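# Tuck chair under desk and park cart in bay

## Task

Shove the office chair fully beneath the desk so it finishes upright with every wheel on the floor; roll the utility cart into the yellow-taped bay so all four of its wheels sit inside the tape lines and none touches the tape; keep the desk roughly where it started, with its load still on top and nothing hanging over its edges; the robot must not topple or finish leaning, and at the end it must release everything and back away.

## Robot and tools

ROBOT. TidyBot++: a mobile base 0.54 m long, 0.50 m wide and 0.38 m tall on four powered casters, carrying one seven-joint arm with a two-finger gripper. The shoulder sits 0.12 m ahead of the base centre, 0.68 m off the floor. Arm segments: upper arm 0.42 m, forearm 0.31 m, hand 0.31 m to the hand point. At the start the arm is folded, hand pointing down, wrist poking up to 0.08 m past the base front. Cameras: base_camera, fixed on the base about 0.22 m forward and 0.35 m up, looking ahead and down; wrist_camera, riding on the hand and looking where it points.

FRAMES. Base frame: origin on the floor below the base centre, x forward, y left, z up, metres. hand_pose and hand_target are in this frame; the hand point is midway between the finger pads, its z axis runs out along the fingers, and the fingers close along its y axis. Odometry frame: the base frame as it was at scene start. base_odometry counts wheel turns only (slip looks like travel); heading in rad, left positive, -3.142 to 3.142. base_tilt is in degrees, forward and right positive.

move. One action per call; the parts start together.
- base: an object with any of translate_m (-2 to 2 m, forward positive), strafe_m (-2 to 2 m, left positive), rotate_rad (-6.3 to 6.3 rad, counter-clockwise from above positive). All are offsets from where the base is when the command begins, measured along its axes at that moment.
- joints: an object of absolute targets by name. joint_1_rad any angle (whole arm about vertical; positive is clockwise from above, opposite to heading). joint_2_rad -2.249 to 2.249 (shoulder; 0 = upper arm vertical, positive leans forward). joint_3_rad any angle (upper-arm twist). joint_4_rad -2.579 to 2.579 (elbow; 0 straight, negative bends forward when joint_3_rad is 3.14). joint_5_rad any angle (forearm twist). joint_6_rad -2.099 to 2.099 (wrist; negative bends the hand forward). joint_7_rad any angle (hand twist; 1.57 with hand down puts fingers opening left and right). gripper_pos 0 (open, about 85 mm gap) to 1 (closed, squeezing 100 to 150 N). For any-angle joints the shorter way is taken; turn further in steps under half a turn.
- target: one list of seven numbers [x, y, z, qw, qx, qy, qz], an absolute pose for the hand point in the base frame, metres plus unit quaternion. Alongside target, joints may contain only gripper_pos.
- speeds: top-speed caps for this action: translate_m and strafe_m 0.05 to 0.5 m/s, rotate_rad 0.1 to 1.57 rad/s. When translating and strafing together, give a cap under just one of them.
- cameras: list of base_camera, wrist_camera or all; [] returns none. blocking: true/omitted returns once everything rests; false returns within about 0.5 s while motion continues.
No action exceeds 15 s; a base move times out after 14 s. Unknown keys make a call invalid; out-of-range values get it refused.

wait: seconds 0 to 10, same result as an empty move; ends early once moves rest. stop: brakes all running motions. zoom_image: camera plus region [x0, y0, x1, y1] in pixels, top-left origin, at most 504 by 504, from that camera's latest image. finished_scene: scene = the number of the scene being ended; irreversible.

RESULTS. base_status, joint_status and hand_status report how each motion ended: done, moving, off_target (rested away from the goal, may still push), stopped, contact_stop, time_out, not_followed, torque_fault, limit_stop_at_motor_heat. The move line gives done or the worst status. joint_positions, hand_pose, hand_target (where joint targets would put the hand), motor_effort (percent of max, peak in brackets), on_its_own (unrequested behaviour), pictures (order of images). Warnings: joint command not followed / pose unreachable with cause:, ARM HIT, MOTOR HOT, OVER-TEMPERATURE FAULT. hand_status done means within 10 mm and 2 degrees; usually it ends within about 3 cm. To correct, add (wanted minus read) to your last target. To hold still, resend hand_target, not hand_pose. If a move or wait is refused or an unplanned stop (contact_stop, time_out, torque fault) appears, the remaining move, wait and finished_scene calls of that reply are skipped.

CAUTIONS. A blocked base keeps shoving until timeout and may still say done; an arm blocked by furniture keeps pushing and does not steer around it. Catching the arm about 0.6 m or higher while driving can tip the robot; sideways force on a raised hand can lift wheels; reaching far out from the folded pose or swinging a stretched arm can topple it. Backing away or retracting the arm rights a slight lean. Hits can cause a torque fault, freezing the arm for 10 s. Loads make the arm sag; never command a loaded joint to its current reading. Avoid drops, releasing moving objects, slams, hard impacts, very hard pushes, excessive gripper force or twisting, and long stretched or loaded holds that overheat motors. Push furniture slowly, watch base_tilt and motor_effort, then open the gripper and drive clear before finishing.

Each tool is called after "Request:" in YAML: its name, and indented under it one key for each argument.

## Session

Request:
move:

Scene clock: 0.00 s.
base_odometry: x=+0.000 y=+0.000 heading=+0.000
base_tilt: forward=+0.6 right=+0.0
base_status: not commanded
joint_positions: joint_1_rad=-0.015 joint_2_rad=-0.309 joint_3_rad=+3.093 joint_4_rad=-2.509 joint_5_rad=-0.007 joint_6_rad=-0.917 joint_7_rad=+1.522 gripper_pos=+0.000
joint_status: not commanded
motor_effort: joint_1_rad=+0 joint_2_rad=-2 joint_3_rad=+1 joint_4_rad=+14 joint_5_rad=+0 joint_6_rad=+0 joint_7_rad=+0
hand_pose: x=+0.2521 y=+0.0097 z=+0.5863 quat_wxyz=(+0.004, +1.000, +0.004, +0.013) (m; base frame)
hand_target: x=+0.2533 y=+0.0098 z=+0.5870 quat_wxyz=(+0.004, +1.000, +0.004, +0.014) (m; base frame)
hand_status: not commanded
pictures: base_camera, wrist_camera
camera_calibration:
wrist_camera: T_world_to_cam=[[0.063624, -0.997971, 0.00237762, -0.0110384], [-0.997971, -0.0636297, -0.00242053, 0.310271], [0.00256691, -0.00221879, -0.999994, 0.719376], [0, 0, 0, 1]] pos_world=[0.308497, 0.0103226, 0.720149]

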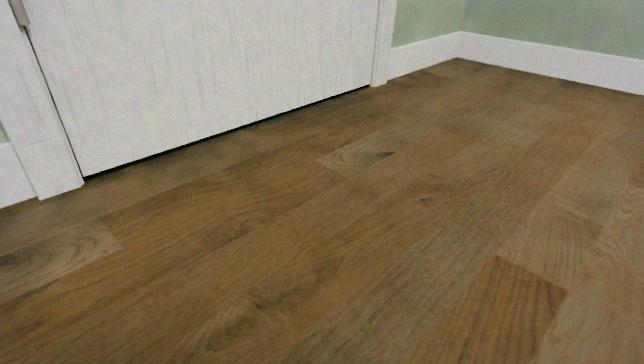

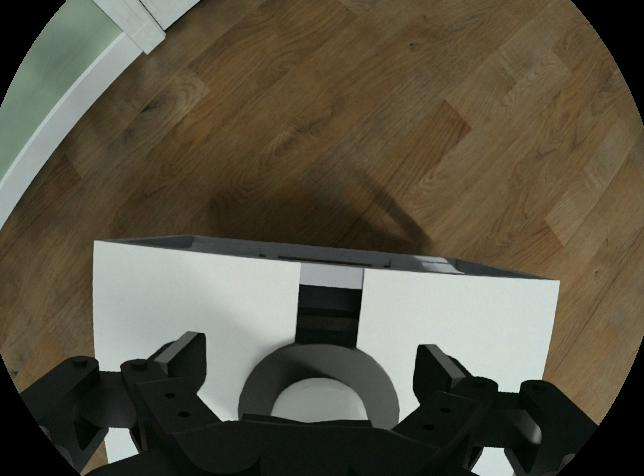

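Request:
move:
  joints: {"joint_6_rad":0.25}
  base: {"rotate_rad":-1.0}

Request:
move:
  base: {"rotate_rad":-1.2}

Request:
move:
  base: {"rotate_rad":-1.2}

Request:
move:
  base: {"rotate_rad":-1.2}

Scene clock: 4.87 s.
move: done
base_odometry: x=+0.000 y=+0.000 heading=-1.000
base_tilt: forward=+0.6 right=+0.0
base_status: done
joint_positions: joint_1_rad=-0.015 joint_2_rad=-0.309 joint_3_rad=+3.093 joint_4_rad=-2.509 joint_5_rad=-0.007 joint_6_rad=+0.179 joint_7_rad=+1.522 gripper_pos=+0.000
joint_status: all done
motor_effort: joint_1_rad=+0(2) joint_2_rad=-7(8) joint_3_rad=+1(2) joint_4_rad=+20(20) joint_5_rad=+0(1) joint_6_rad=+9(10) joint_7_rad=+0(1)
hand_pose: x=+0.5242 y=+0.0269 z=+0.7621 quat_wxyz=(-0.024, +0.847, +0.006, +0.531) (m; base frame)
hand_target: x=+0.5338 y=+0.0277 z=+0.7837 quat_wxyz=(-0.026, +0.827, +0.006, +0.562) (m; base frame)
hand_status: not commanded
pictures: base_camera, wrist_camera
camera_calibration:
wrist_camera: T_world_to_cam=[[0.0662344, -0.997731, 0.0120462, -0.0203566], [-0.453267, -0.040841, -0.890438, 0.973916], [0.88891, 0.0535175, -0.454944, 0.0129997], [0, 0, 0, 1]] pos_world=[0.431237, 0.0187696, 0.873372]

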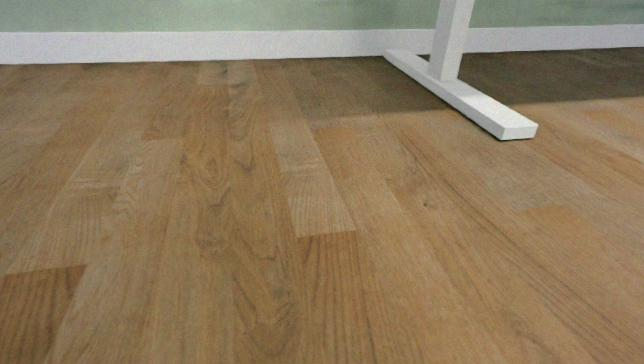

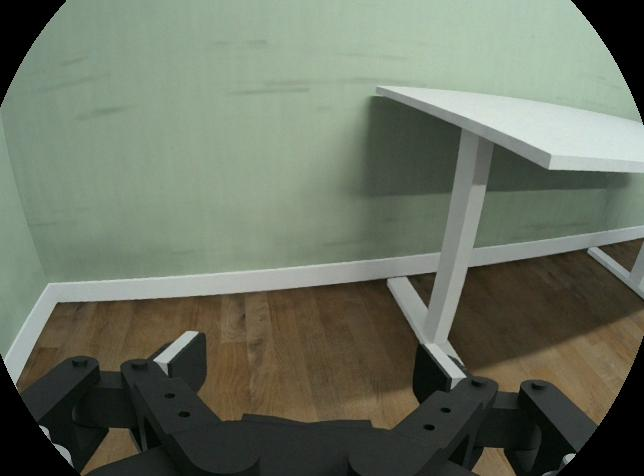

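Scene clock: 6.93 s.
move: done
base_odometry: x=+0.000 y=+0.000 heading=-2.200
base_tilt: forward=+0.7 right=+0.0
base_status: done
joint_positions: joint_1_rad=-0.015 joint_2_rad=-0.309 joint_3_rad=+3.093 joint_4_rad=-2.509 joint_5_rad=-0.007 joint_6_rad=+0.180 joint_7_rad=+1.522 gripper_pos=+0.000
joint_status: not commanded
motor_effort: joint_1_rad=+0(1) joint_2_rad=-7(8) joint_3_rad=+1(3) joint_4_rad=+19(20) joint_5_rad=+0(1) joint_6_rad=+8(9) joint_7_rad=+0(1)
hand_pose: x=+0.5243 y=+0.0269 z=+0.7624 quat_wxyz=(-0.024, +0.847, +0.006, +0.531) (m; base frame)
hand_target: x=+0.5338 y=+0.0277 z=+0.7837 quat_wxyz=(-0.026, +0.827, +0.006, +0.562) (m; base frame)
hand_status: not commanded
pictures: base_camera, wrist_camera
camera_calibration:
wrist_camera: T_world_to_cam=[[0.066204, -0.997733, 0.0120457, -0.0203542], [-0.452456, -0.0407778, -0.890854, 0.97409], [0.889326, 0.0535279, -0.45413, 0.0121675], [0, 0, 0, 1]] pos_world=[0.43126, 0.018762, 0.873543]

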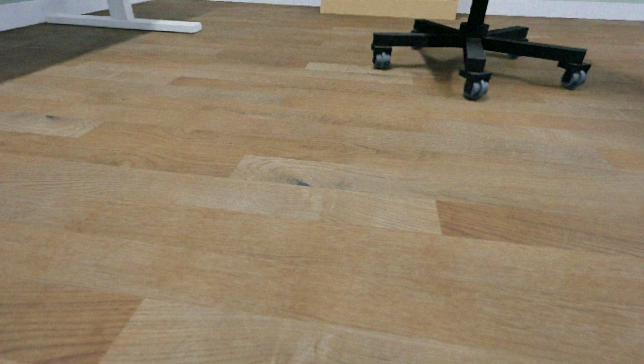

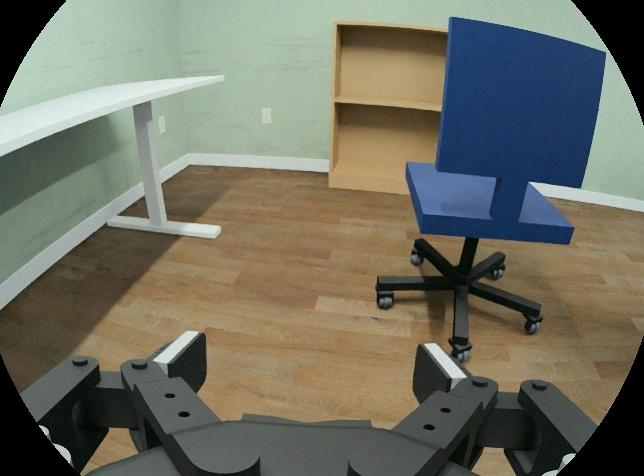

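Scene clock: 9.00 s.
move: done
base_odometry: x=+0.000 y=+0.000 heading=+2.884
base_tilt: forward=+0.6 right=+0.0
base_status: done
joint_positions: joint_1_rad=-0.015 joint_2_rad=-0.309 joint_3_rad=+3.093 joint_4_rad=-2.509 joint_5_rad=-0.007 joint_6_rad=+0.180 joint_7_rad=+1.522 gripper_pos=+0.000
joint_status: not commanded
motor_effort: joint_1_rad=+1(1) joint_2_rad=-7(8) joint_3_rad=+1(3) joint_4_rad=+19(20) joint_5_rad=+0(1) joint_6_rad=+8(10) joint_7_rad=+1(1)
hand_pose: x=+0.5244 y=+0.0269 z=+0.7625 quat_wxyz=(-0.024, +0.847, +0.006, +0.532) (m; base frame)
hand_target: x=+0.5338 y=+0.0277 z=+0.7837 quat_wxyz=(-0.026, +0.827, +0.006, +0.562) (m; base frame)
hand_status: not commanded
pictures: base_camera, wrist_camera
camera_calibration:
wrist_camera: T_world_to_cam=[[0.0662032, -0.997733, 0.0120485, -0.0203565], [-0.452185, -0.0407637, -0.890992, 0.974148], [0.889464, 0.0535383, -0.453859, 0.0118903], [0, 0, 0, 1]] pos_world=[0.431267, 0.0187629, 0.8736]

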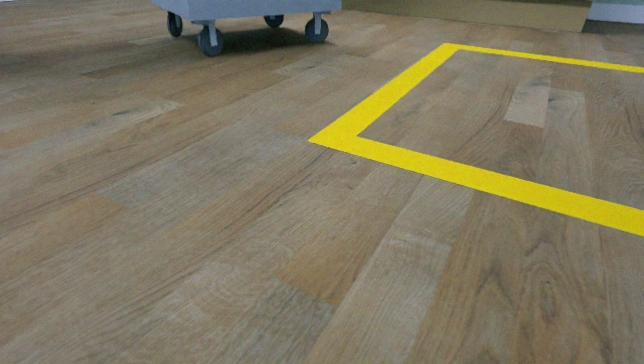

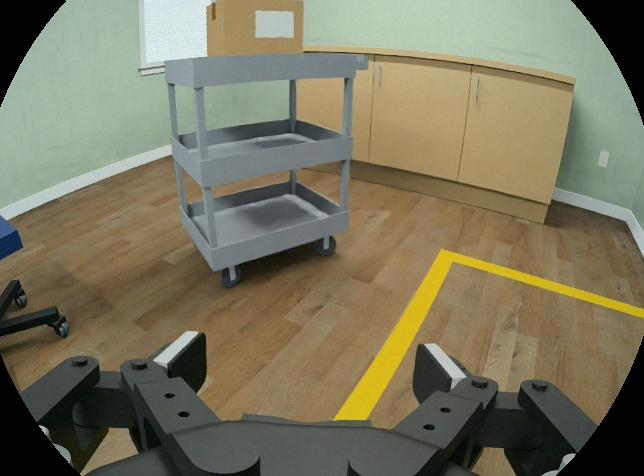

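Scene clock: 11.07 s.
move: done
base_odometry: x=+0.000 y=+0.000 heading=+1.684
base_tilt: forward=+0.7 right=+0.0
base_status: done
joint_positions: joint_1_rad=-0.015 joint_2_rad=-0.309 joint_3_rad=+3.093 joint_4_rad=-2.509 joint_5_rad=-0.007 joint_6_rad=+0.180 joint_7_rad=+1.522 gripper_pos=+0.000
joint_status: not commanded
motor_effort: joint_1_rad=+0(2) joint_2_rad=-7(9) joint_3_rad=+1(3) joint_4_rad=+19(20) joint_5_rad=+0(1) joint_6_rad=+8(9) joint_7_rad=+0(1)
hand_pose: x=+0.5244 y=+0.0269 z=+0.7625 quat_wxyz=(-0.024, +0.847, +0.006, +0.532) (m; base frame)
hand_target: x=+0.5338 y=+0.0277 z=+0.7837 quat_wxyz=(-0.026, +0.827, +0.006, +0.562) (m; base frame)
hand_status: not commanded
pictures: base_camera, wrist_camera
camera_calibration:
wrist_camera: T_world_to_cam=[[0.0662027, -0.997733, 0.0120502, -0.0203579], [-0.452023, -0.0407552, -0.891075, 0.974182], [0.889546, 0.0535446, -0.453696, 0.011724], [0, 0, 0, 1]] pos_world=[0.431271, 0.0187635, 0.873634]

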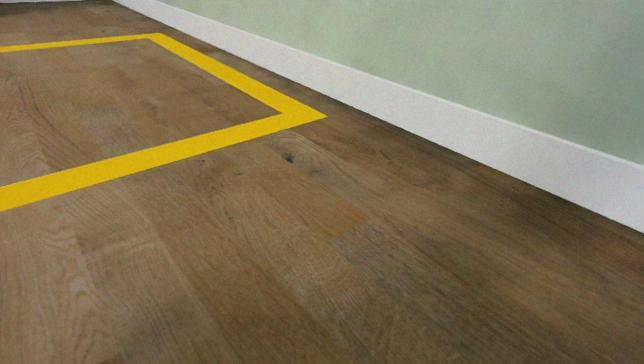

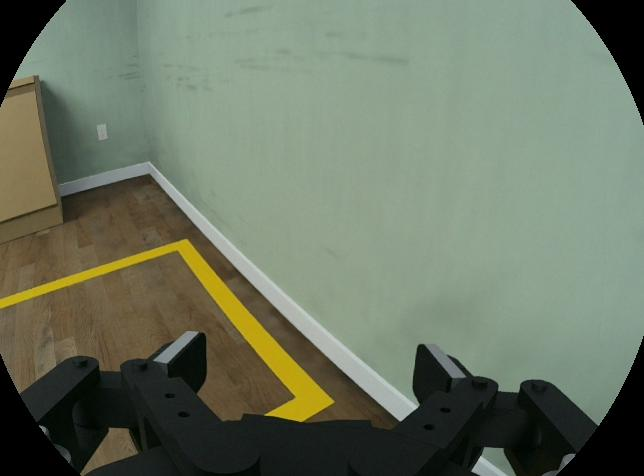

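Request:
move:
  joints: {"joint_6_rad":-0.917,"joint_1_rad":1.57}
  base: {"rotate_rad":-0.934}
  cameras: []

Request:
move:
  base: {"translate_m":-0.401,"strafe_m":1.331}
  cameras: []

Request:
move:
  base: {"translate_m":-0.824,"strafe_m":0.877}
  speeds: {"translate_m":0.3}

Request:
move:
  base: {"translate_m":-0.734,"strafe_m":-0.274}
  speeds: {"translate_m":0.3}

Request:
move:
  base: {"translate_m":-0.178,"strafe_m":-0.558}
  speeds: {"translate_m":0.3}

Scene clock: 48.47 s.
move: done
base_odometry: x=+0.000 y=+0.000 heading=+0.750
base_tilt: forward=+0.6 right=+0.0
base_status: done
joint_positions: joint_1_rad=+1.547 joint_2_rad=-0.309 joint_3_rad=+3.093 joint_4_rad=-2.509 joint_5_rad=-0.007 joint_6_rad=-0.843 joint_7_rad=+1.522 gripper_pos=+0.000
joint_status: all done
motor_effort: joint_1_rad=+0(2) joint_2_rad=-3(8) joint_3_rad=+1(3) joint_4_rad=+15(20) joint_5_rad=+0(1) joint_6_rad=+2(9) joint_7_rad=+0(1)
hand_pose: x=+0.1315 y=-0.1561 z=+0.5877 quat_wxyz=(+0.036, +0.712, -0.700, +0.034) (m; base frame)
hand_target: x=+0.1270 y=-0.1345 z=+0.5870 quat_wxyz=(+0.013, +0.705, -0.709, +0.007) (m; base frame)
hand_status: not commanded
pictures: none
No camera images: "cameras" was empty.

Scene clock: 52.27 s.
move: done
base_odometry: x=-1.201 y=+0.700 heading=+0.750
base_tilt: forward=+0.6 right=-0.1
base_status: done
joint_positions: joint_1_rad=+1.547 joint_2_rad=-0.309 joint_3_rad=+3.093 joint_4_rad=-2.509 joint_5_rad=-0.007 joint_6_rad=-0.850 joint_7_rad=+1.522 gripper_pos=+0.000
joint_status: not commanded
motor_effort: joint_1_rad=+0(1) joint_2_rad=-3(5) joint_3_rad=+1(2) joint_4_rad=+15(17) joint_5_rad=+0(1) joint_6_rad=+2(3) joint_7_rad=+0(1)
hand_pose: x=+0.1313 y=-0.1537 z=+0.5875 quat_wxyz=(+0.034, +0.712, -0.700, +0.031) (m; base frame)
hand_target: x=+0.1270 y=-0.1345 z=+0.5870 quat_wxyz=(+0.013, +0.705, -0.709, +0.007) (m; base frame)
hand_status: not commanded
pictures: none
No camera images: "cameras" was empty.

Scene clock: 60.80 s.
move: time_out
base_odometry: x=-2.399 y=+0.780 heading=+0.756
base_tilt: forward=+0.7 right=+0.0
base_status: translate_m time_out (by the wheels' count: -0.822 of -0.824); strafe_m time_out (by the wheels' count: +0.875 of +0.877)
joint_positions: joint_1_rad=+1.551 joint_2_rad=-0.312 joint_3_rad=+3.094 joint_4_rad=-2.512 joint_5_rad=-0.007 joint_6_rad=-0.861 joint_7_rad=+1.522 gripper_pos=+0.000
joint_status: not commanded
motor_effort: joint_1_rad=+0(1) joint_2_rad=-3(11) joint_3_rad=+0(3) joint_4_rad=+14(18) joint_5_rad=-1(2) joint_6_rad=+2(3) joint_7_rad=+0(1)
hand_pose: x=+0.1303 y=-0.1489 z=+0.5867 quat_wxyz=(+0.030, +0.711, -0.702, +0.027) (m; base frame)
hand_target: x=+0.1270 y=-0.1345 z=+0.5870 quat_wxyz=(+0.013, +0.705, -0.709, +0.007) (m; base frame)
hand_status: not commanded
pictures: base_camera, wrist_camera
camera_calibration:
wrist_camera: T_world_to_cam=[[-0.997659, -0.0683342, 0.00261376, 0.114962], [-0.0683711, 0.995992, -0.0576652, 0.247641], [0.00133722, -0.0577089, -0.998333, 0.71063], [0, 0, 0, 1]] pos_world=[0.130674, -0.197783, 0.723424]

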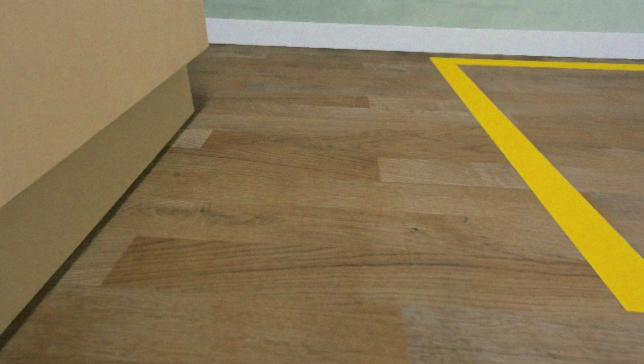

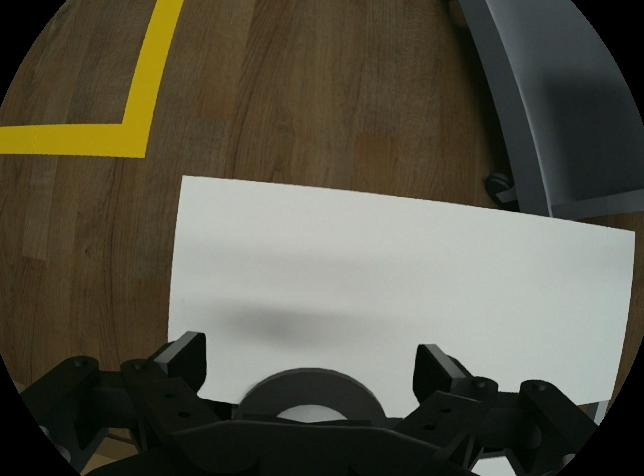

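not run: a stop that you did not command came earlier in this reply.

not run: a stop that you did not command came earlier in this reply.

Request:
move:
  base: {"translate_m":0.0,"strafe_m":0.05}
  speeds: {"translate_m":0.1}
  cameras: []

Request:
move:
  joints: {"joint_1_rad":2.7,"joint_6_rad":-0.35}

Scene clock: 68.70 s.
move: time_out
base_odometry: x=-2.431 y=+0.816 heading=+0.759
base_tilt: forward=+0.6 right=+0.0
base_status: strafe_m time_out (by the wheels' count: +0.048 of +0.050); the other done
joint_positions: joint_1_rad=+1.551 joint_2_rad=-0.313 joint_3_rad=+3.094 joint_4_rad=-2.513 joint_5_rad=-0.007 joint_6_rad=-0.864 joint_7_rad=+1.522 gripper_pos=+0.000
joint_status: not commanded
motor_effort: joint_1_rad=+1(1) joint_2_rad=-2(5) joint_3_rad=+1(2) joint_4_rad=+15(18) joint_5_rad=+0(1) joint_6_rad=+2(3) joint_7_rad=+0(1)
hand_pose: x=+0.1302 y=-0.1477 z=+0.5866 quat_wxyz=(+0.029, +0.711, -0.702, +0.026) (m; base frame)
hand_target: x=+0.1270 y=-0.1345 z=+0.5870 quat_wxyz=(+0.013, +0.705, -0.709, +0.007) (m; base frame)
hand_status: not commanded
pictures: none
No camera images: "cameras" was empty.

not run: a stop that you did not command came earlier in this reply.

Request:
move:
  joints: {"joint_1_rad":2.7,"joint_6_rad":-0.35}

Scene clock: 71.87 s.
move: done
base_odometry: x=-2.431 y=+0.816 heading=+0.759
base_tilt: forward=+0.6 right=+0.0
base_status: not commanded
joint_positions: joint_1_rad=+2.677 joint_2_rad=-0.313 joint_3_rad=+3.094 joint_4_rad=-2.513 joint_5_rad=-0.007 joint_6_rad=-0.426 joint_7_rad=+1.522 gripper_pos=+0.000
joint_status: all done
motor_effort: joint_1_rad=+0(2) joint_2_rad=-5(5) joint_3_rad=+1(2) joint_4_rad=+17(17) joint_5_rad=+0(1) joint_6_rad=+5(5) joint_7_rad=+0(1)
hand_pose: x=-0.1226 y=-0.1368 z=+0.6261 quat_wxyz=(+0.246, +0.220, -0.942, +0.066) (m; base frame)
hand_target: x=-0.1457 y=-0.1422 z=+0.6402 quat_wxyz=(+0.284, +0.208, -0.933, +0.073) (m; base frame)
hand_status: not commanded
pictures: base_camera, wrist_camera
camera_calibration:
wrist_camera: T_world_to_cam=[[-0.492788, 0.870127, 0.00620751, 0.0514009], [0.765047, 0.436654, -0.473325, 0.506451], [-0.414563, -0.2285, -0.880866, 0.603108], [0, 0, 0, 1]] pos_world=[-0.112103, -0.128059, 0.770654]

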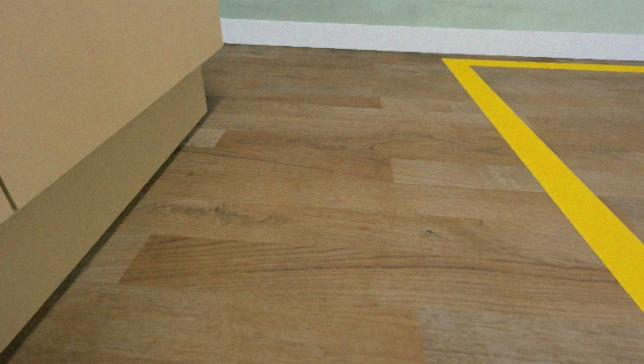

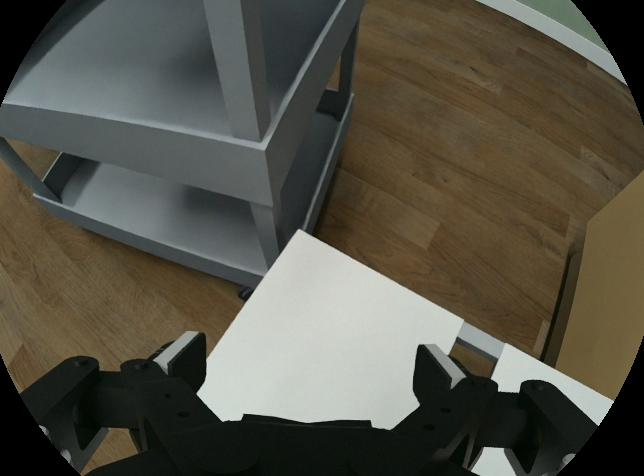

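Request:
move:
  base: {"translate_m":-0.75}
  speeds: {"translate_m":0.3}

Scene clock: 78.23 s.
move: done
base_odometry: x=-2.975 y=+0.300 heading=+0.759
base_tilt: forward=+0.6 right=+0.0
base_status: done
joint_positions: joint_1_rad=+2.678 joint_2_rad=-0.309 joint_3_rad=+3.094 joint_4_rad=-2.513 joint_5_rad=-0.007 joint_6_rad=-0.417 joint_7_rad=+1.522 gripper_pos=+0.000
joint_status: not commanded
motor_effort: joint_1_rad=+0(1) joint_2_rad=-5(7) joint_3_rad=+0(2) joint_4_rad=+17(19) joint_5_rad=+0(1) joint_6_rad=+5(6) joint_7_rad=+0(1)
hand_pose: x=-0.1247 y=-0.1377 z=+0.6263 quat_wxyz=(+0.249, +0.220, -0.941, +0.066) (m; base frame)
hand_target: x=-0.1457 y=-0.1422 z=+0.6402 quat_wxyz=(+0.284, +0.208, -0.933, +0.073) (m; base frame)
hand_status: not commanded
pictures: base_camera, wrist_camera
camera_calibration:
wrist_camera: T_world_to_cam=[[-0.491965, 0.870594, 0.00608282, 0.0513666], [0.763396, 0.434727, -0.477743, 0.510845], [-0.418565, -0.230389, -0.878478, 0.600022], [0, 0, 0, 1]] pos_world=[-0.113559, -0.128559, 0.770847]

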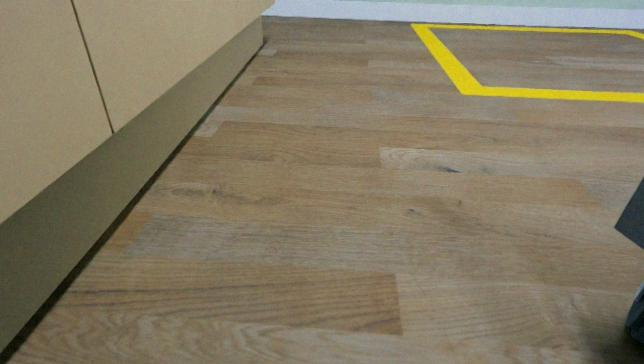

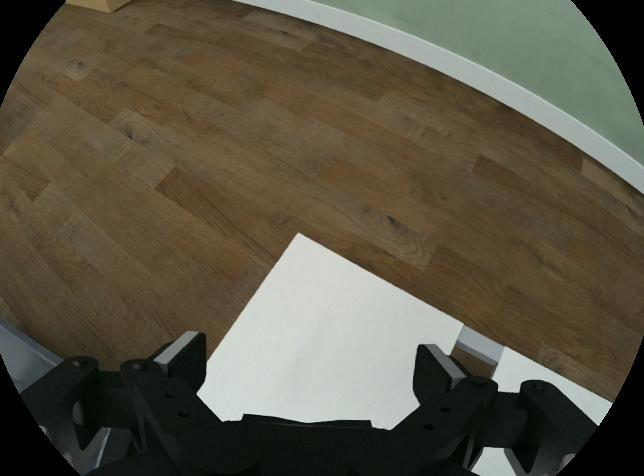

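Request:
move:
  base: {"translate_m":-0.4}
  cameras: []

Request:
move:
  base: {"strafe_m":-0.6}
  joints: {"joint_1_rad":0.0,"joint_6_rad":0.25}

Scene clock: 81.97 s.
move: done
base_odometry: x=-3.266 y=+0.024 heading=+0.759
base_tilt: forward=+0.6 right=+0.0
base_status: done
joint_positions: joint_1_rad=+2.679 joint_2_rad=-0.303 joint_3_rad=+3.094 joint_4_rad=-2.513 joint_5_rad=-0.007 joint_6_rad=-0.413 joint_7_rad=+1.522 gripper_pos=+0.000
joint_status: not commanded
motor_effort: joint_1_rad=+1(1) joint_2_rad=-4(8) joint_3_rad=+0(2) joint_4_rad=+17(19) joint_5_rad=+0(1) joint_6_rad=+5(6) joint_7_rad=+0(1)
hand_pose: x=-0.1254 y=-0.1378 z=+0.6254 quat_wxyz=(+0.248, +0.219, -0.941, +0.066) (m; base frame)
hand_target: x=-0.1457 y=-0.1422 z=+0.6402 quat_wxyz=(+0.284, +0.208, -0.933, +0.073) (m; base frame)
hand_status: not commanded
pictures: none
No camera images: "cameras" was empty.

Scene clock: 85.57 s.
move: done
base_odometry: x=-2.853 y=-0.411 heading=+0.758
base_tilt: forward=+0.7 right=+0.0
base_status: done
joint_positions: joint_1_rad=+0.025 joint_2_rad=-0.302 joint_3_rad=+3.094 joint_4_rad=-2.514 joint_5_rad=-0.007 joint_6_rad=+0.168 joint_7_rad=+1.522 gripper_pos=+0.000
joint_status: all done
motor_effort: joint_1_rad=+0(2) joint_2_rad=-9(10) joint_3_rad=+0(2) joint_4_rad=+21(22) joint_5_rad=+1(1) joint_6_rad=+10(12) joint_7_rad=+0(1)
hand_pose: x=+0.5224 y=+0.0103 z=+0.7533 quat_wxyz=(-0.013, +0.853, -0.012, +0.521) (m; base frame)
hand_target: x=+0.5341 y=+0.0216 z=+0.7837 quat_wxyz=(-0.022, +0.827, +0.000, +0.562) (m; base frame)
hand_status: not commanded
pictures: base_camera, wrist_camera
camera_calibration:
wrist_camera: T_world_to_cam=[[0.0258425, -0.999603, 0.0112514, -0.0149816], [-0.475318, -0.0221882, -0.879534, 0.967712], [0.879435, 0.0173814, -0.475702, 0.0324807], [0, 0, 0, 1]] pos_world=[0.431793, 0.00593157, 0.866756]

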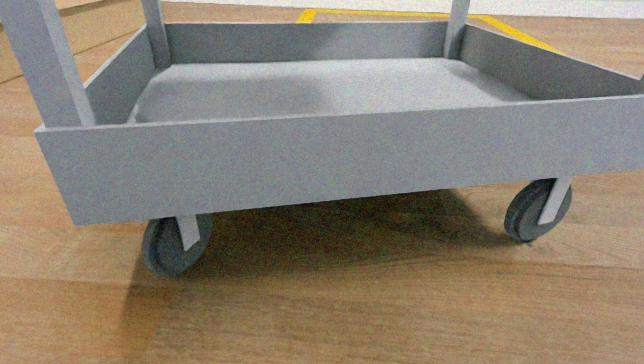

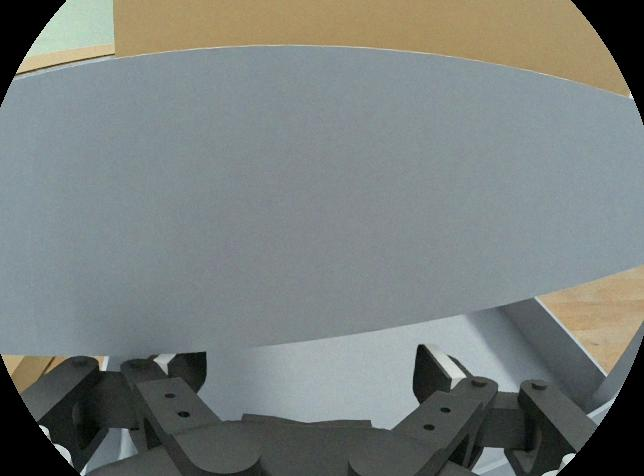

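Request:
move:
  base: {"translate_m":-0.2}
  cameras: []

Request:
move:
  joints: {"joint_6_rad":-0.917,"joint_1_rad":1.57}
  base: {"rotate_rad":-0.18}
  cameras: []

Request:
move:
  base: {"strafe_m":0.17}
  cameras: []

Request:
move:
  base: {"translate_m":0.9}
  speeds: {"translate_m":0.15}

Request:
move:
  base: {"translate_m":0.7}
  speeds: {"translate_m":0.15}

Scene clock: 94.93 s.
move: done
base_odometry: x=-2.998 y=-0.549 heading=+0.759
base_tilt: forward=+0.6 right=+0.0
base_status: done
joint_positions: joint_1_rad=+0.023 joint_2_rad=-0.311 joint_3_rad=+3.094 joint_4_rad=-2.514 joint_5_rad=-0.007 joint_6_rad=+0.184 joint_7_rad=+1.522 gripper_pos=+0.000
joint_status: not commanded
motor_effort: joint_1_rad=+0(1) joint_2_rad=-7(12) joint_3_rad=+1(2) joint_4_rad=+19(21) joint_5_rad=+1(1) joint_6_rad=+8(9) joint_7_rad=+0(1)
hand_pose: x=+0.5238 y=+0.0112 z=+0.7617 quat_wxyz=(-0.014, +0.846, -0.011, +0.532) (m; base frame)
hand_target: x=+0.5341 y=+0.0216 z=+0.7837 quat_wxyz=(-0.022, +0.827, +0.000, +0.562) (m; base frame)
hand_status: not commanded
pictures: none
No camera images: "cameras" was empty.

Scene clock: 98.07 s.
move: done
base_odometry: x=-2.998 y=-0.549 heading=+0.579
base_tilt: forward=+0.6 right=+0.0
base_status: done
joint_positions: joint_1_rad=+1.547 joint_2_rad=-0.311 joint_3_rad=+3.094 joint_4_rad=-2.514 joint_5_rad=-0.007 joint_6_rad=-0.843 joint_7_rad=+1.522 gripper_pos=+0.000
joint_status: all done
motor_effort: joint_1_rad=+0(3) joint_2_rad=-3(8) joint_3_rad=+1(3) joint_4_rad=+15(20) joint_5_rad=+0(1) joint_6_rad=+2(9) joint_7_rad=+0(1)
hand_pose: x=+0.1312 y=-0.1538 z=+0.5866 quat_wxyz=(+0.035, +0.712, -0.700, +0.033) (m; base frame)
hand_target: x=+0.1270 y=-0.1345 z=+0.5870 quat_wxyz=(+0.013, +0.705, -0.709, +0.007) (m; base frame)
hand_status: not commanded
pictures: none
No camera images: "cameras" was empty.

Scene clock: 99.53 s.
move: done
base_odometry: x=-3.091 y=-0.407 heading=+0.578
base_tilt: forward=+0.6 right=+0.0
base_status: done
joint_positions: joint_1_rad=+1.547 joint_2_rad=-0.314 joint_3_rad=+3.094 joint_4_rad=-2.514 joint_5_rad=-0.007 joint_6_rad=-0.852 joint_7_rad=+1.522 gripper_pos=+0.000
joint_status: not commanded
motor_effort: joint_1_rad=+0(1) joint_2_rad=-3(5) joint_3_rad=+1(2) joint_4_rad=+14(17) joint_5_rad=+0(1) joint_6_rad=+2(3) joint_7_rad=+1(1)
hand_pose: x=+0.1310 y=-0.1512 z=+0.5868 quat_wxyz=(+0.033, +0.712, -0.701, +0.030) (m; base frame)
hand_target: x=+0.1270 y=-0.1345 z=+0.5870 quat_wxyz=(+0.013, +0.705, -0.709, +0.007) (m; base frame)
hand_status: not commanded
pictures: none
No camera images: "cameras" was empty.

Scene clock: 106.17 s.
move: done
base_odometry: x=-2.337 y=+0.085 heading=+0.577
base_tilt: forward=+0.6 right=+0.0
base_status: done
joint_positions: joint_1_rad=+1.549 joint_2_rad=-0.312 joint_3_rad=+3.094 joint_4_rad=-2.514 joint_5_rad=-0.007 joint_6_rad=-0.856 joint_7_rad=+1.522 gripper_pos=+0.000
joint_status: not commanded
motor_effort: joint_1_rad=+0(1) joint_2_rad=-3(7) joint_3_rad=+0(2) joint_4_rad=+15(17) joint_5_rad=+0(1) joint_6_rad=+1(3) joint_7_rad=+0(1)
hand_pose: x=+0.1307 y=-0.1499 z=+0.5863 quat_wxyz=(+0.031, +0.712, -0.701, +0.028) (m; base frame)
hand_target: x=+0.1270 y=-0.1345 z=+0.5870 quat_wxyz=(+0.013, +0.705, -0.709, +0.007) (m; base frame)
hand_status: not commanded
pictures: base_camera, wrist_camera
camera_calibration:
wrist_camera: T_world_to_cam=[[-0.997493, -0.0707208, 0.0026893, 0.114877], [-0.0707523, 0.995603, -0.0613824, 0.251092], [0.00166354, -0.0614188, -0.998111, 0.709501], [0, 0, 0, 1]] pos_world=[0.131174, -0.198287, 0.723264]

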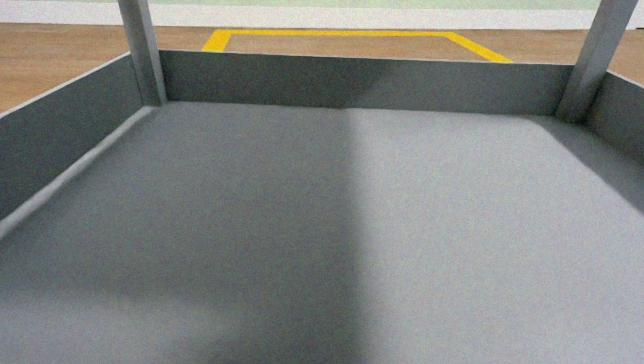

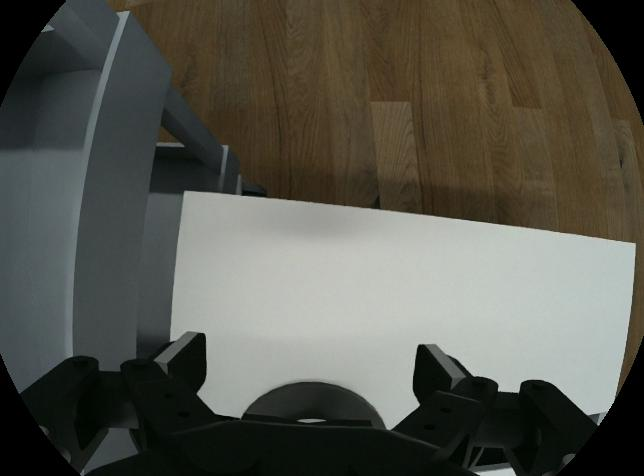

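Scene clock: 111.47 s.
move: done
base_odometry: x=-1.751 y=+0.467 heading=+0.577
base_tilt: forward=+0.6 right=+0.0
base_status: done
joint_positions: joint_1_rad=+1.549 joint_2_rad=-0.312 joint_3_rad=+3.094 joint_4_rad=-2.514 joint_5_rad=-0.007 joint_6_rad=-0.856 joint_7_rad=+1.522 gripper_pos=+0.000
joint_status: not commanded
motor_effort: joint_1_rad=+0(1) joint_2_rad=-3(4) joint_3_rad=+1(2) joint_4_rad=+15(16) joint_5_rad=+0(1) joint_6_rad=+1(3) joint_7_rad=+0(1)
hand_pose: x=+0.1306 y=-0.1499 z=+0.5863 quat_wxyz=(+0.031, +0.712, -0.701, +0.028) (m; base frame)
hand_target: x=+0.1270 y=-0.1345 z=+0.5870 quat_wxyz=(+0.013, +0.705, -0.709, +0.007) (m; base frame)
hand_status: not commanded
pictures: base_camera, wrist_camera
camera_calibration:
wrist_camera: T_world_to_cam=[[-0.99753, -0.0701927, 0.00268887, 0.114882], [-0.0702253, 0.995645, -0.0613217, 0.250975], [0.00162717, -0.061359, -0.998114, 0.709516], [0, 0, 0, 1]] pos_world=[0.131068, -0.198283, 0.72326]

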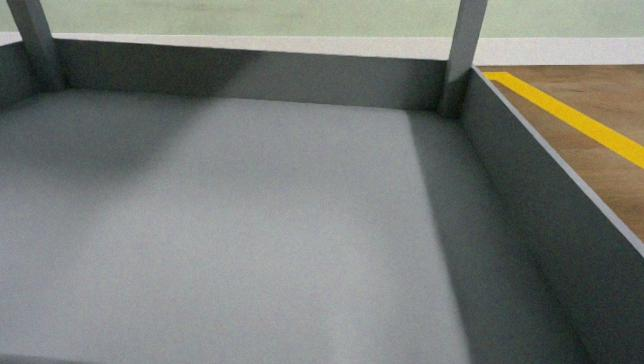

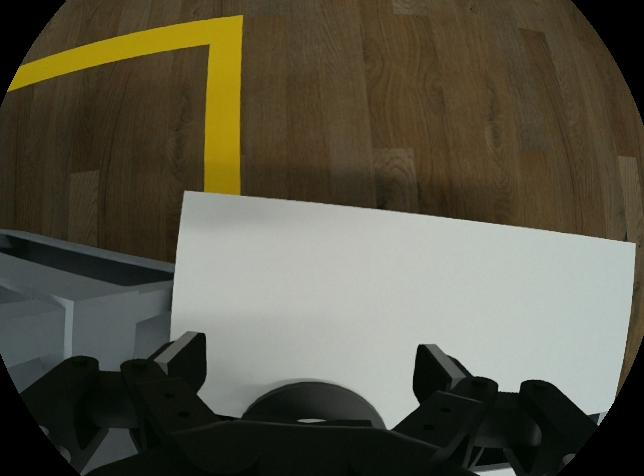

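Request:
move:
  base: {"translate_m":-0.2}
  cameras: []

Request:
move:
  base: {"strafe_m":0.51}
  cameras: []

Request:
move:
  base: {"rotate_rad":-0.72}

Scene clock: 119.93 s.
move: done
base_odometry: x=-1.918 y=+0.358 heading=+0.578
base_tilt: forward=+0.6 right=+0.0
base_status: done
joint_positions: joint_1_rad=+1.550 joint_2_rad=-0.312 joint_3_rad=+3.094 joint_4_rad=-2.514 joint_5_rad=-0.007 joint_6_rad=-0.856 joint_7_rad=+1.522 gripper_pos=+0.000
joint_status: not commanded
motor_effort: joint_1_rad=+0(1) joint_2_rad=-3(5) joint_3_rad=+0(2) joint_4_rad=+15(16) joint_5_rad=+0(1) joint_6_rad=+2(3) joint_7_rad=+0(1)
hand_pose: x=+0.1306 y=-0.1499 z=+0.5863 quat_wxyz=(+0.031, +0.711, -0.701, +0.028) (m; base frame)
hand_target: x=+0.1270 y=-0.1345 z=+0.5870 quat_wxyz=(+0.013, +0.705, -0.709, +0.007) (m; base frame)
hand_status: not commanded
pictures: none
No camera images: "cameras" was empty.

Scene clock: 122.17 s.
move: done
base_odometry: x=-2.197 y=+0.785 heading=+0.579
base_tilt: forward=+0.6 right=+0.0
base_status: done
joint_positions: joint_1_rad=+1.550 joint_2_rad=-0.313 joint_3_rad=+3.094 joint_4_rad=-2.514 joint_5_rad=-0.007 joint_6_rad=-0.858 joint_7_rad=+1.522 gripper_pos=+0.000
joint_status: not commanded
motor_effort: joint_1_rad=+1(1) joint_2_rad=-3(5) joint_3_rad=+0(2) joint_4_rad=+15(17) joint_5_rad=+0(1) joint_6_rad=+2(3) joint_7_rad=+1(1)
hand_pose: x=+0.1305 y=-0.1494 z=+0.5866 quat_wxyz=(+0.031, +0.711, -0.701, +0.028) (m; base frame)
hand_target: x=+0.1270 y=-0.1345 z=+0.5870 quat_wxyz=(+0.013, +0.705, -0.709, +0.007) (m; base frame)
hand_status: not commanded
pictures: none
No camera images: "cameras" was empty.

Scene clock: 123.83 s.
move: done
base_odometry: x=-2.197 y=+0.785 heading=-0.141
base_tilt: forward=+0.6 right=+0.0
base_status: done
joint_positions: joint_1_rad=+1.550 joint_2_rad=-0.313 joint_3_rad=+3.094 joint_4_rad=-2.514 joint_5_rad=-0.007 joint_6_rad=-0.858 joint_7_rad=+1.522 gripper_pos=+0.000
joint_status: not commanded
motor_effort: joint_1_rad=+0(1) joint_2_rad=-3(4) joint_3_rad=+1(2) joint_4_rad=+15(16) joint_5_rad=+0(1) joint_6_rad=+2(3) joint_7_rad=+0(1)
hand_pose: x=+0.1305 y=-0.1494 z=+0.5866 quat_wxyz=(+0.031, +0.711, -0.702, +0.028) (m; base frame)
hand_target: x=+0.1270 y=-0.1345 z=+0.5870 quat_wxyz=(+0.013, +0.705, -0.709, +0.007) (m; base frame)
hand_status: not commanded
pictures: base_camera, wrist_camera
camera_calibration:
wrist_camera: T_world_to_cam=[[-0.997576, -0.0695279, 0.00276493, 0.114841], [-0.069567, 0.995712, -0.0609799, 0.250198], [0.00148673, -0.0610244, -0.998135, 0.709844], [0, 0, 0, 1]] pos_world=[0.130912, -0.197823, 0.72346]

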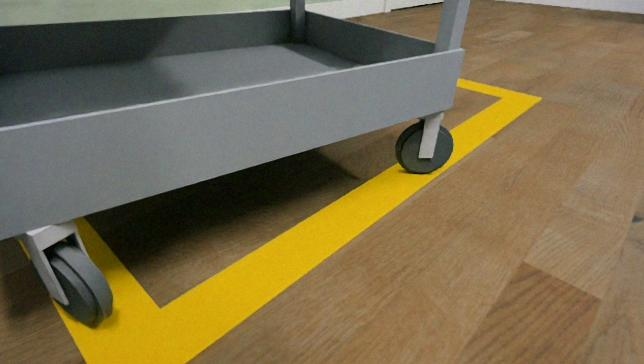

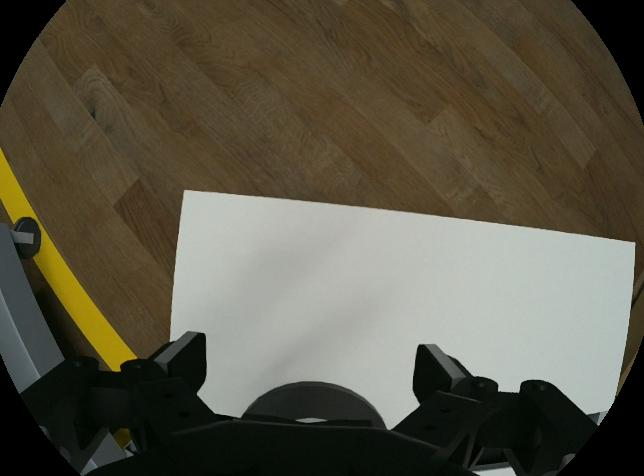

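Request:
move:
  base: {"strafe_m":0.11}
  speeds: {"strafe_m":0.2}
  cameras: []

Request:
move:
  base: {"translate_m":0.5}
  speeds: {"translate_m":0.15}

Scene clock: 131.03 s.
move: time_out
base_odometry: x=-2.182 y=+0.892 heading=-0.143
base_tilt: forward=+0.7 right=+0.0
base_status: strafe_m time_out (by the wheels' count: +0.108 of +0.110)
joint_positions: joint_1_rad=+1.550 joint_2_rad=-0.313 joint_3_rad=+3.094 joint_4_rad=-2.514 joint_5_rad=-0.007 joint_6_rad=-0.859 joint_7_rad=+1.522 gripper_pos=+0.000
joint_status: not commanded
motor_effort: joint_1_rad=+1(1) joint_2_rad=-2(6) joint_3_rad=+1(3) joint_4_rad=+16(17) joint_5_rad=+1(2) joint_6_rad=+2(3) joint_7_rad=+1(1)
hand_pose: x=+0.1304 y=-0.1488 z=+0.5864 quat_wxyz=(+0.030, +0.711, -0.702, +0.027) (m; base frame)
hand_target: x=+0.1270 y=-0.1345 z=+0.5870 quat_wxyz=(+0.013, +0.705, -0.709, +0.007) (m; base frame)
hand_status: not commanded
pictures: none
No camera images: "cameras" was empty.

not run: a stop that you did not command came earlier in this reply.

Just touching the cabinet at the end. Proceed.

Request:
move:
  base: {"translate_m":0.45}
  speeds: {"translate_m":0.15}

Scene clock: 135.90 s.
move: done
base_odometry: x=-1.737 y=+0.828 heading=-0.143
base_tilt: forward=+0.6 right=+0.0
base_status: done
joint_positions: joint_1_rad=+1.551 joint_2_rad=-0.312 joint_3_rad=+3.093 joint_4_rad=-2.514 joint_5_rad=-0.007 joint_6_rad=-0.860 joint_7_rad=+1.522 gripper_pos=+0.000
joint_status: not commanded
motor_effort: joint_1_rad=+0(1) joint_2_rad=-2(5) joint_3_rad=+1(2) joint_4_rad=+15(16) joint_5_rad=+0(1) joint_6_rad=+1(2) joint_7_rad=+0(1)
hand_pose: x=+0.1303 y=-0.1485 z=+0.5862 quat_wxyz=(+0.030, +0.711, -0.702, +0.027) (m; base frame)
hand_target: x=+0.1270 y=-0.1345 z=+0.5870 quat_wxyz=(+0.013, +0.705, -0.709, +0.007) (m; base frame)
hand_status: not commanded
pictures: base_camera, wrist_camera
camera_calibration:
wrist_camera: T_world_to_cam=[[-0.997628, -0.0687758, 0.00272552, 0.114878], [-0.068819, 0.995989, -0.057182, 0.247041], [0.00121815, -0.057234, -0.99836, 0.710299], [0, 0, 0, 1]] pos_world=[0.130742, -0.197496, 0.722948]

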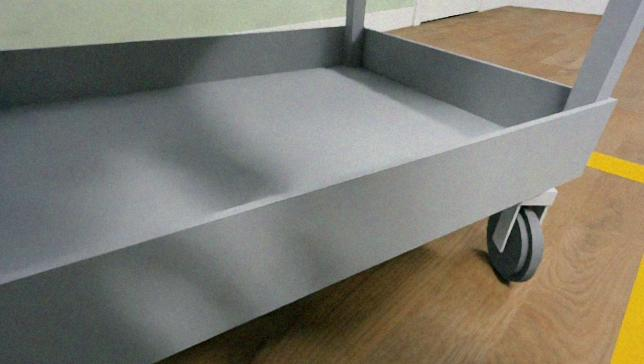

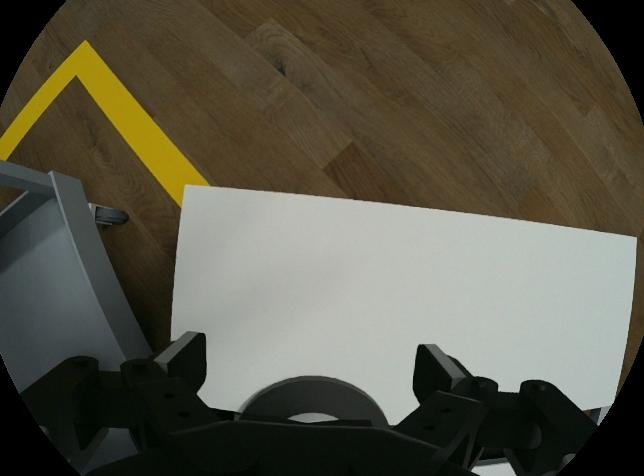

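Request:
move:
  base: {"translate_m":-0.42}

Scene clock: 139.20 s.
move: done
base_odometry: x=-2.153 y=+0.888 heading=-0.144
base_tilt: forward=+0.6 right=+0.0
base_status: done
joint_positions: joint_1_rad=+1.551 joint_2_rad=-0.312 joint_3_rad=+3.093 joint_4_rad=-2.514 joint_5_rad=-0.007 joint_6_rad=-0.860 joint_7_rad=+1.522 gripper_pos=+0.000
joint_status: not commanded
motor_effort: joint_1_rad=+0(1) joint_2_rad=-3(4) joint_3_rad=+1(2) joint_4_rad=+16(16) joint_5_rad=+0(1) joint_6_rad=+1(3) joint_7_rad=+0(1)
hand_pose: x=+0.1303 y=-0.1485 z=+0.5862 quat_wxyz=(+0.030, +0.711, -0.702, +0.026) (m; base frame)
hand_target: x=+0.1270 y=-0.1345 z=+0.5870 quat_wxyz=(+0.013, +0.705, -0.709, +0.007) (m; base frame)
hand_status: not commanded
pictures: base_camera, wrist_camera
camera_calibration:
wrist_camera: T_world_to_cam=[[-0.997631, -0.0687453, 0.00271665, 0.114885], [-0.0687885, 0.996013, -0.0567924, 0.246721], [0.00119838, -0.0568447, -0.998382, 0.71035], [0, 0, 0, 1]] pos_world=[0.130733, -0.19746, 0.722901]

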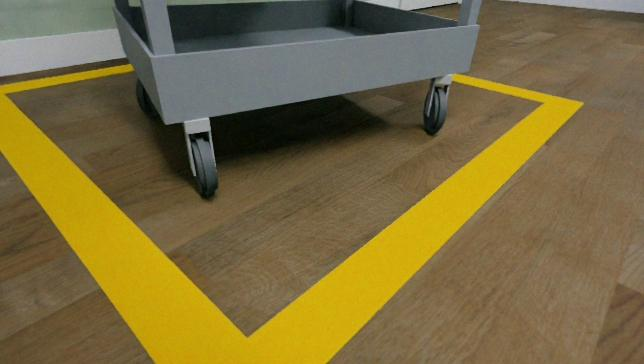

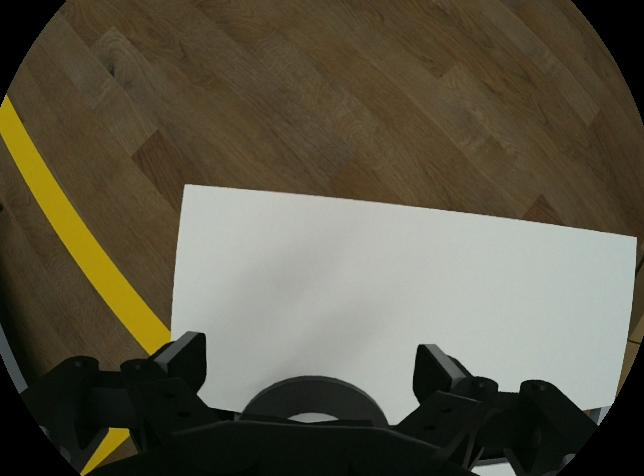

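Request:
move:
  base: {"translate_m":-0.1,"strafe_m":-0.4}
  cameras: []

Request:
move:
  base: {"rotate_rad":-0.7}
  joints: {"joint_1_rad":0,"joint_6_rad":0.25}

Scene clock: 148.53 s.
move: done
base_odometry: x=-2.309 y=+0.506 heading=-0.144
base_tilt: forward=+0.6 right=+0.0
base_status: done
joint_positions: joint_1_rad=+1.551 joint_2_rad=-0.307 joint_3_rad=+3.093 joint_4_rad=-2.514 joint_5_rad=-0.007 joint_6_rad=-0.863 joint_7_rad=+1.522 gripper_pos=+0.000
joint_status: not commanded
motor_effort: joint_1_rad=+0(1) joint_2_rad=-2(5) joint_3_rad=+1(2) joint_4_rad=+14(17) joint_5_rad=+0(1) joint_6_rad=+1(3) joint_7_rad=+0(1)
hand_pose: x=+0.1303 y=-0.1471 z=+0.5854 quat_wxyz=(+0.027, +0.711, -0.702, +0.024) (m; base frame)
hand_target: x=+0.1270 y=-0.1345 z=+0.5870 quat_wxyz=(+0.013, +0.705, -0.709, +0.007) (m; base frame)
hand_status: not commanded
pictures: none
No camera images: "cameras" was empty.

Scene clock: 151.63 s.
move: done
base_odometry: x=-2.309 y=+0.506 heading=-0.844
base_tilt: forward=+0.6 right=+0.0
base_status: done
joint_positions: joint_1_rad=+0.023 joint_2_rad=-0.307 joint_3_rad=+3.093 joint_4_rad=-2.514 joint_5_rad=-0.007 joint_6_rad=+0.176 joint_7_rad=+1.522 gripper_pos=+0.000
joint_status: all done
motor_effort: joint_1_rad=+0(2) joint_2_rad=-7(8) joint_3_rad=+0(2) joint_4_rad=+19(20) joint_5_rad=+0(1) joint_6_rad=+8(10) joint_7_rad=+0(1)
hand_pose: x=+0.5230 y=+0.0115 z=+0.7577 quat_wxyz=(-0.014, +0.850, -0.010, +0.527) (m; base frame)
hand_target: x=+0.5341 y=+0.0216 z=+0.7837 quat_wxyz=(-0.022, +0.827, +0.000, +0.562) (m; base frame)
hand_status: not commanded
pictures: base_camera, wrist_camera
camera_calibration:
wrist_camera: T_world_to_cam=[[0.0285319, -0.999524, 0.0117239, -0.0156368], [-0.463471, -0.0236199, -0.885797, 0.970475], [0.885653, 0.0198398, -0.463924, 0.0217455], [0, 0, 0, 1]] pos_world=[0.430974, 0.0068618, 0.869916]

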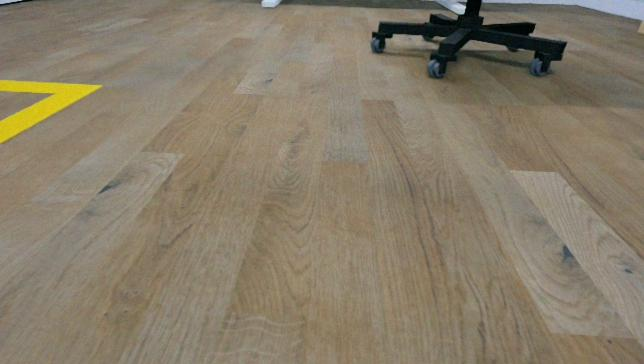

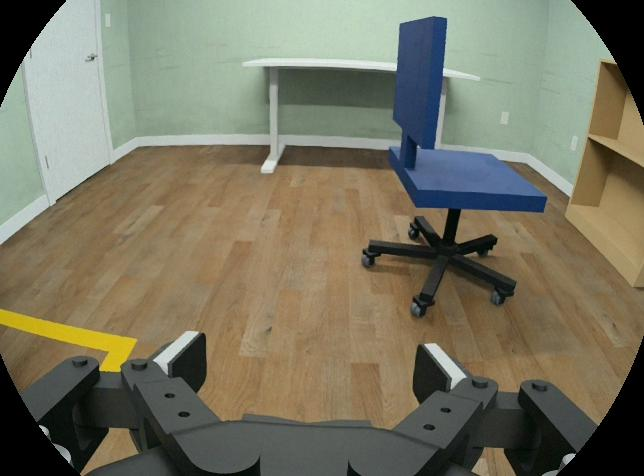

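Request:
move:
  base: {"strafe_m":-0.7}
  joints: {"joint_6_rad":-0.917,"gripper_pos":1}
  cameras: []

Request:
move:
  target: [0.58,0,0.45,0,1,0,0]
  base: {"translate_m":0.65}

Scene clock: 162.63 s.
move: done
base_odometry: x=-2.832 y=+0.041 heading=-0.844
base_tilt: forward=+0.6 right=+0.0
base_status: done
joint_positions: joint_1_rad=+0.020 joint_2_rad=-0.307 joint_3_rad=+3.093 joint_4_rad=-2.514 joint_5_rad=-0.007 joint_6_rad=-0.859 joint_7_rad=+1.522 gripper_pos=+0.999
joint_status: all done
motor_effort: joint_1_rad=+0(1) joint_2_rad=-3(7) joint_3_rad=+1(2) joint_4_rad=+14(19) joint_5_rad=+0(1) joint_6_rad=+2(9) joint_7_rad=-1(1)
hand_pose: x=+0.2677 y=+0.0054 z=+0.5855 quat_wxyz=(+0.003, +0.999, -0.014, +0.038) (m; base frame)
hand_target: x=+0.2535 y=+0.0079 z=+0.5870 quat_wxyz=(+0.004, +1.000, -0.003, +0.014) (m; base frame)
hand_status: not commanded
pictures: none
No camera images: "cameras" was empty.

Scene clock: 165.00 s.
move: off_target
base_odometry: x=-2.400 y=-0.445 heading=-0.844
base_tilt: forward=+0.7 right=+0.0
base_status: done
joint_positions: joint_1_rad=+0.018 joint_2_rad=+0.694 joint_3_rad=+3.134 joint_4_rad=-1.813 joint_5_rad=-0.007 joint_6_rad=-0.737 joint_7_rad=+1.546 gripper_pos=+0.999
joint_status: not commanded
motor_effort: joint_1_rad=+0(1) joint_2_rad=-35(37) joint_3_rad=+0(2) joint_4_rad=+10(17) joint_5_rad=+0(1) joint_6_rad=-1(3) joint_7_rad=+0(1)
hand_pose: x=+0.5428 y=-0.0013 z=+0.4424 quat_wxyz=(-0.004, +0.998, -0.021, -0.051) (m; base frame)
hand_target: x=+0.5800 y=+0.0000 z=+0.4500 quat_wxyz=(+0.000, +1.000, +0.000, +0.000) (m; base frame)
hand_status: off_target (0.038 m and 6.3 deg from the pose sent, 0.340 m and 4.6 deg at the start)
pictures: base_camera, wrist_camera
camera_calibration:
wrist_camera: T_world_to_cam=[[0.0125418, -0.999743, -0.0188827, -0.00305793], [-0.992184, -0.0147872, 0.123905, 0.540347], [-0.124152, 0.0171812, -0.992114, 0.640023], [0, 0, 0, 1]] pos_world=[0.615623, -0.00606324, 0.567966]

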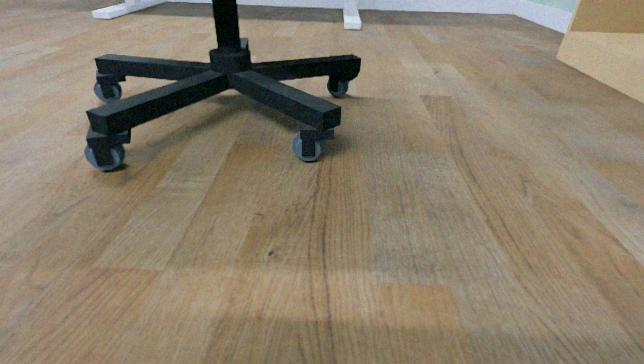

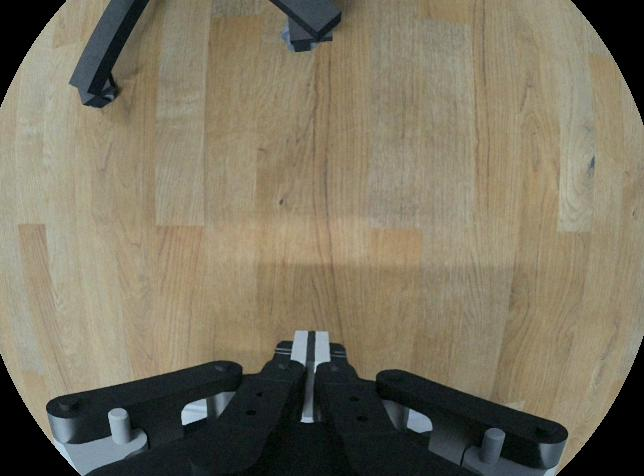

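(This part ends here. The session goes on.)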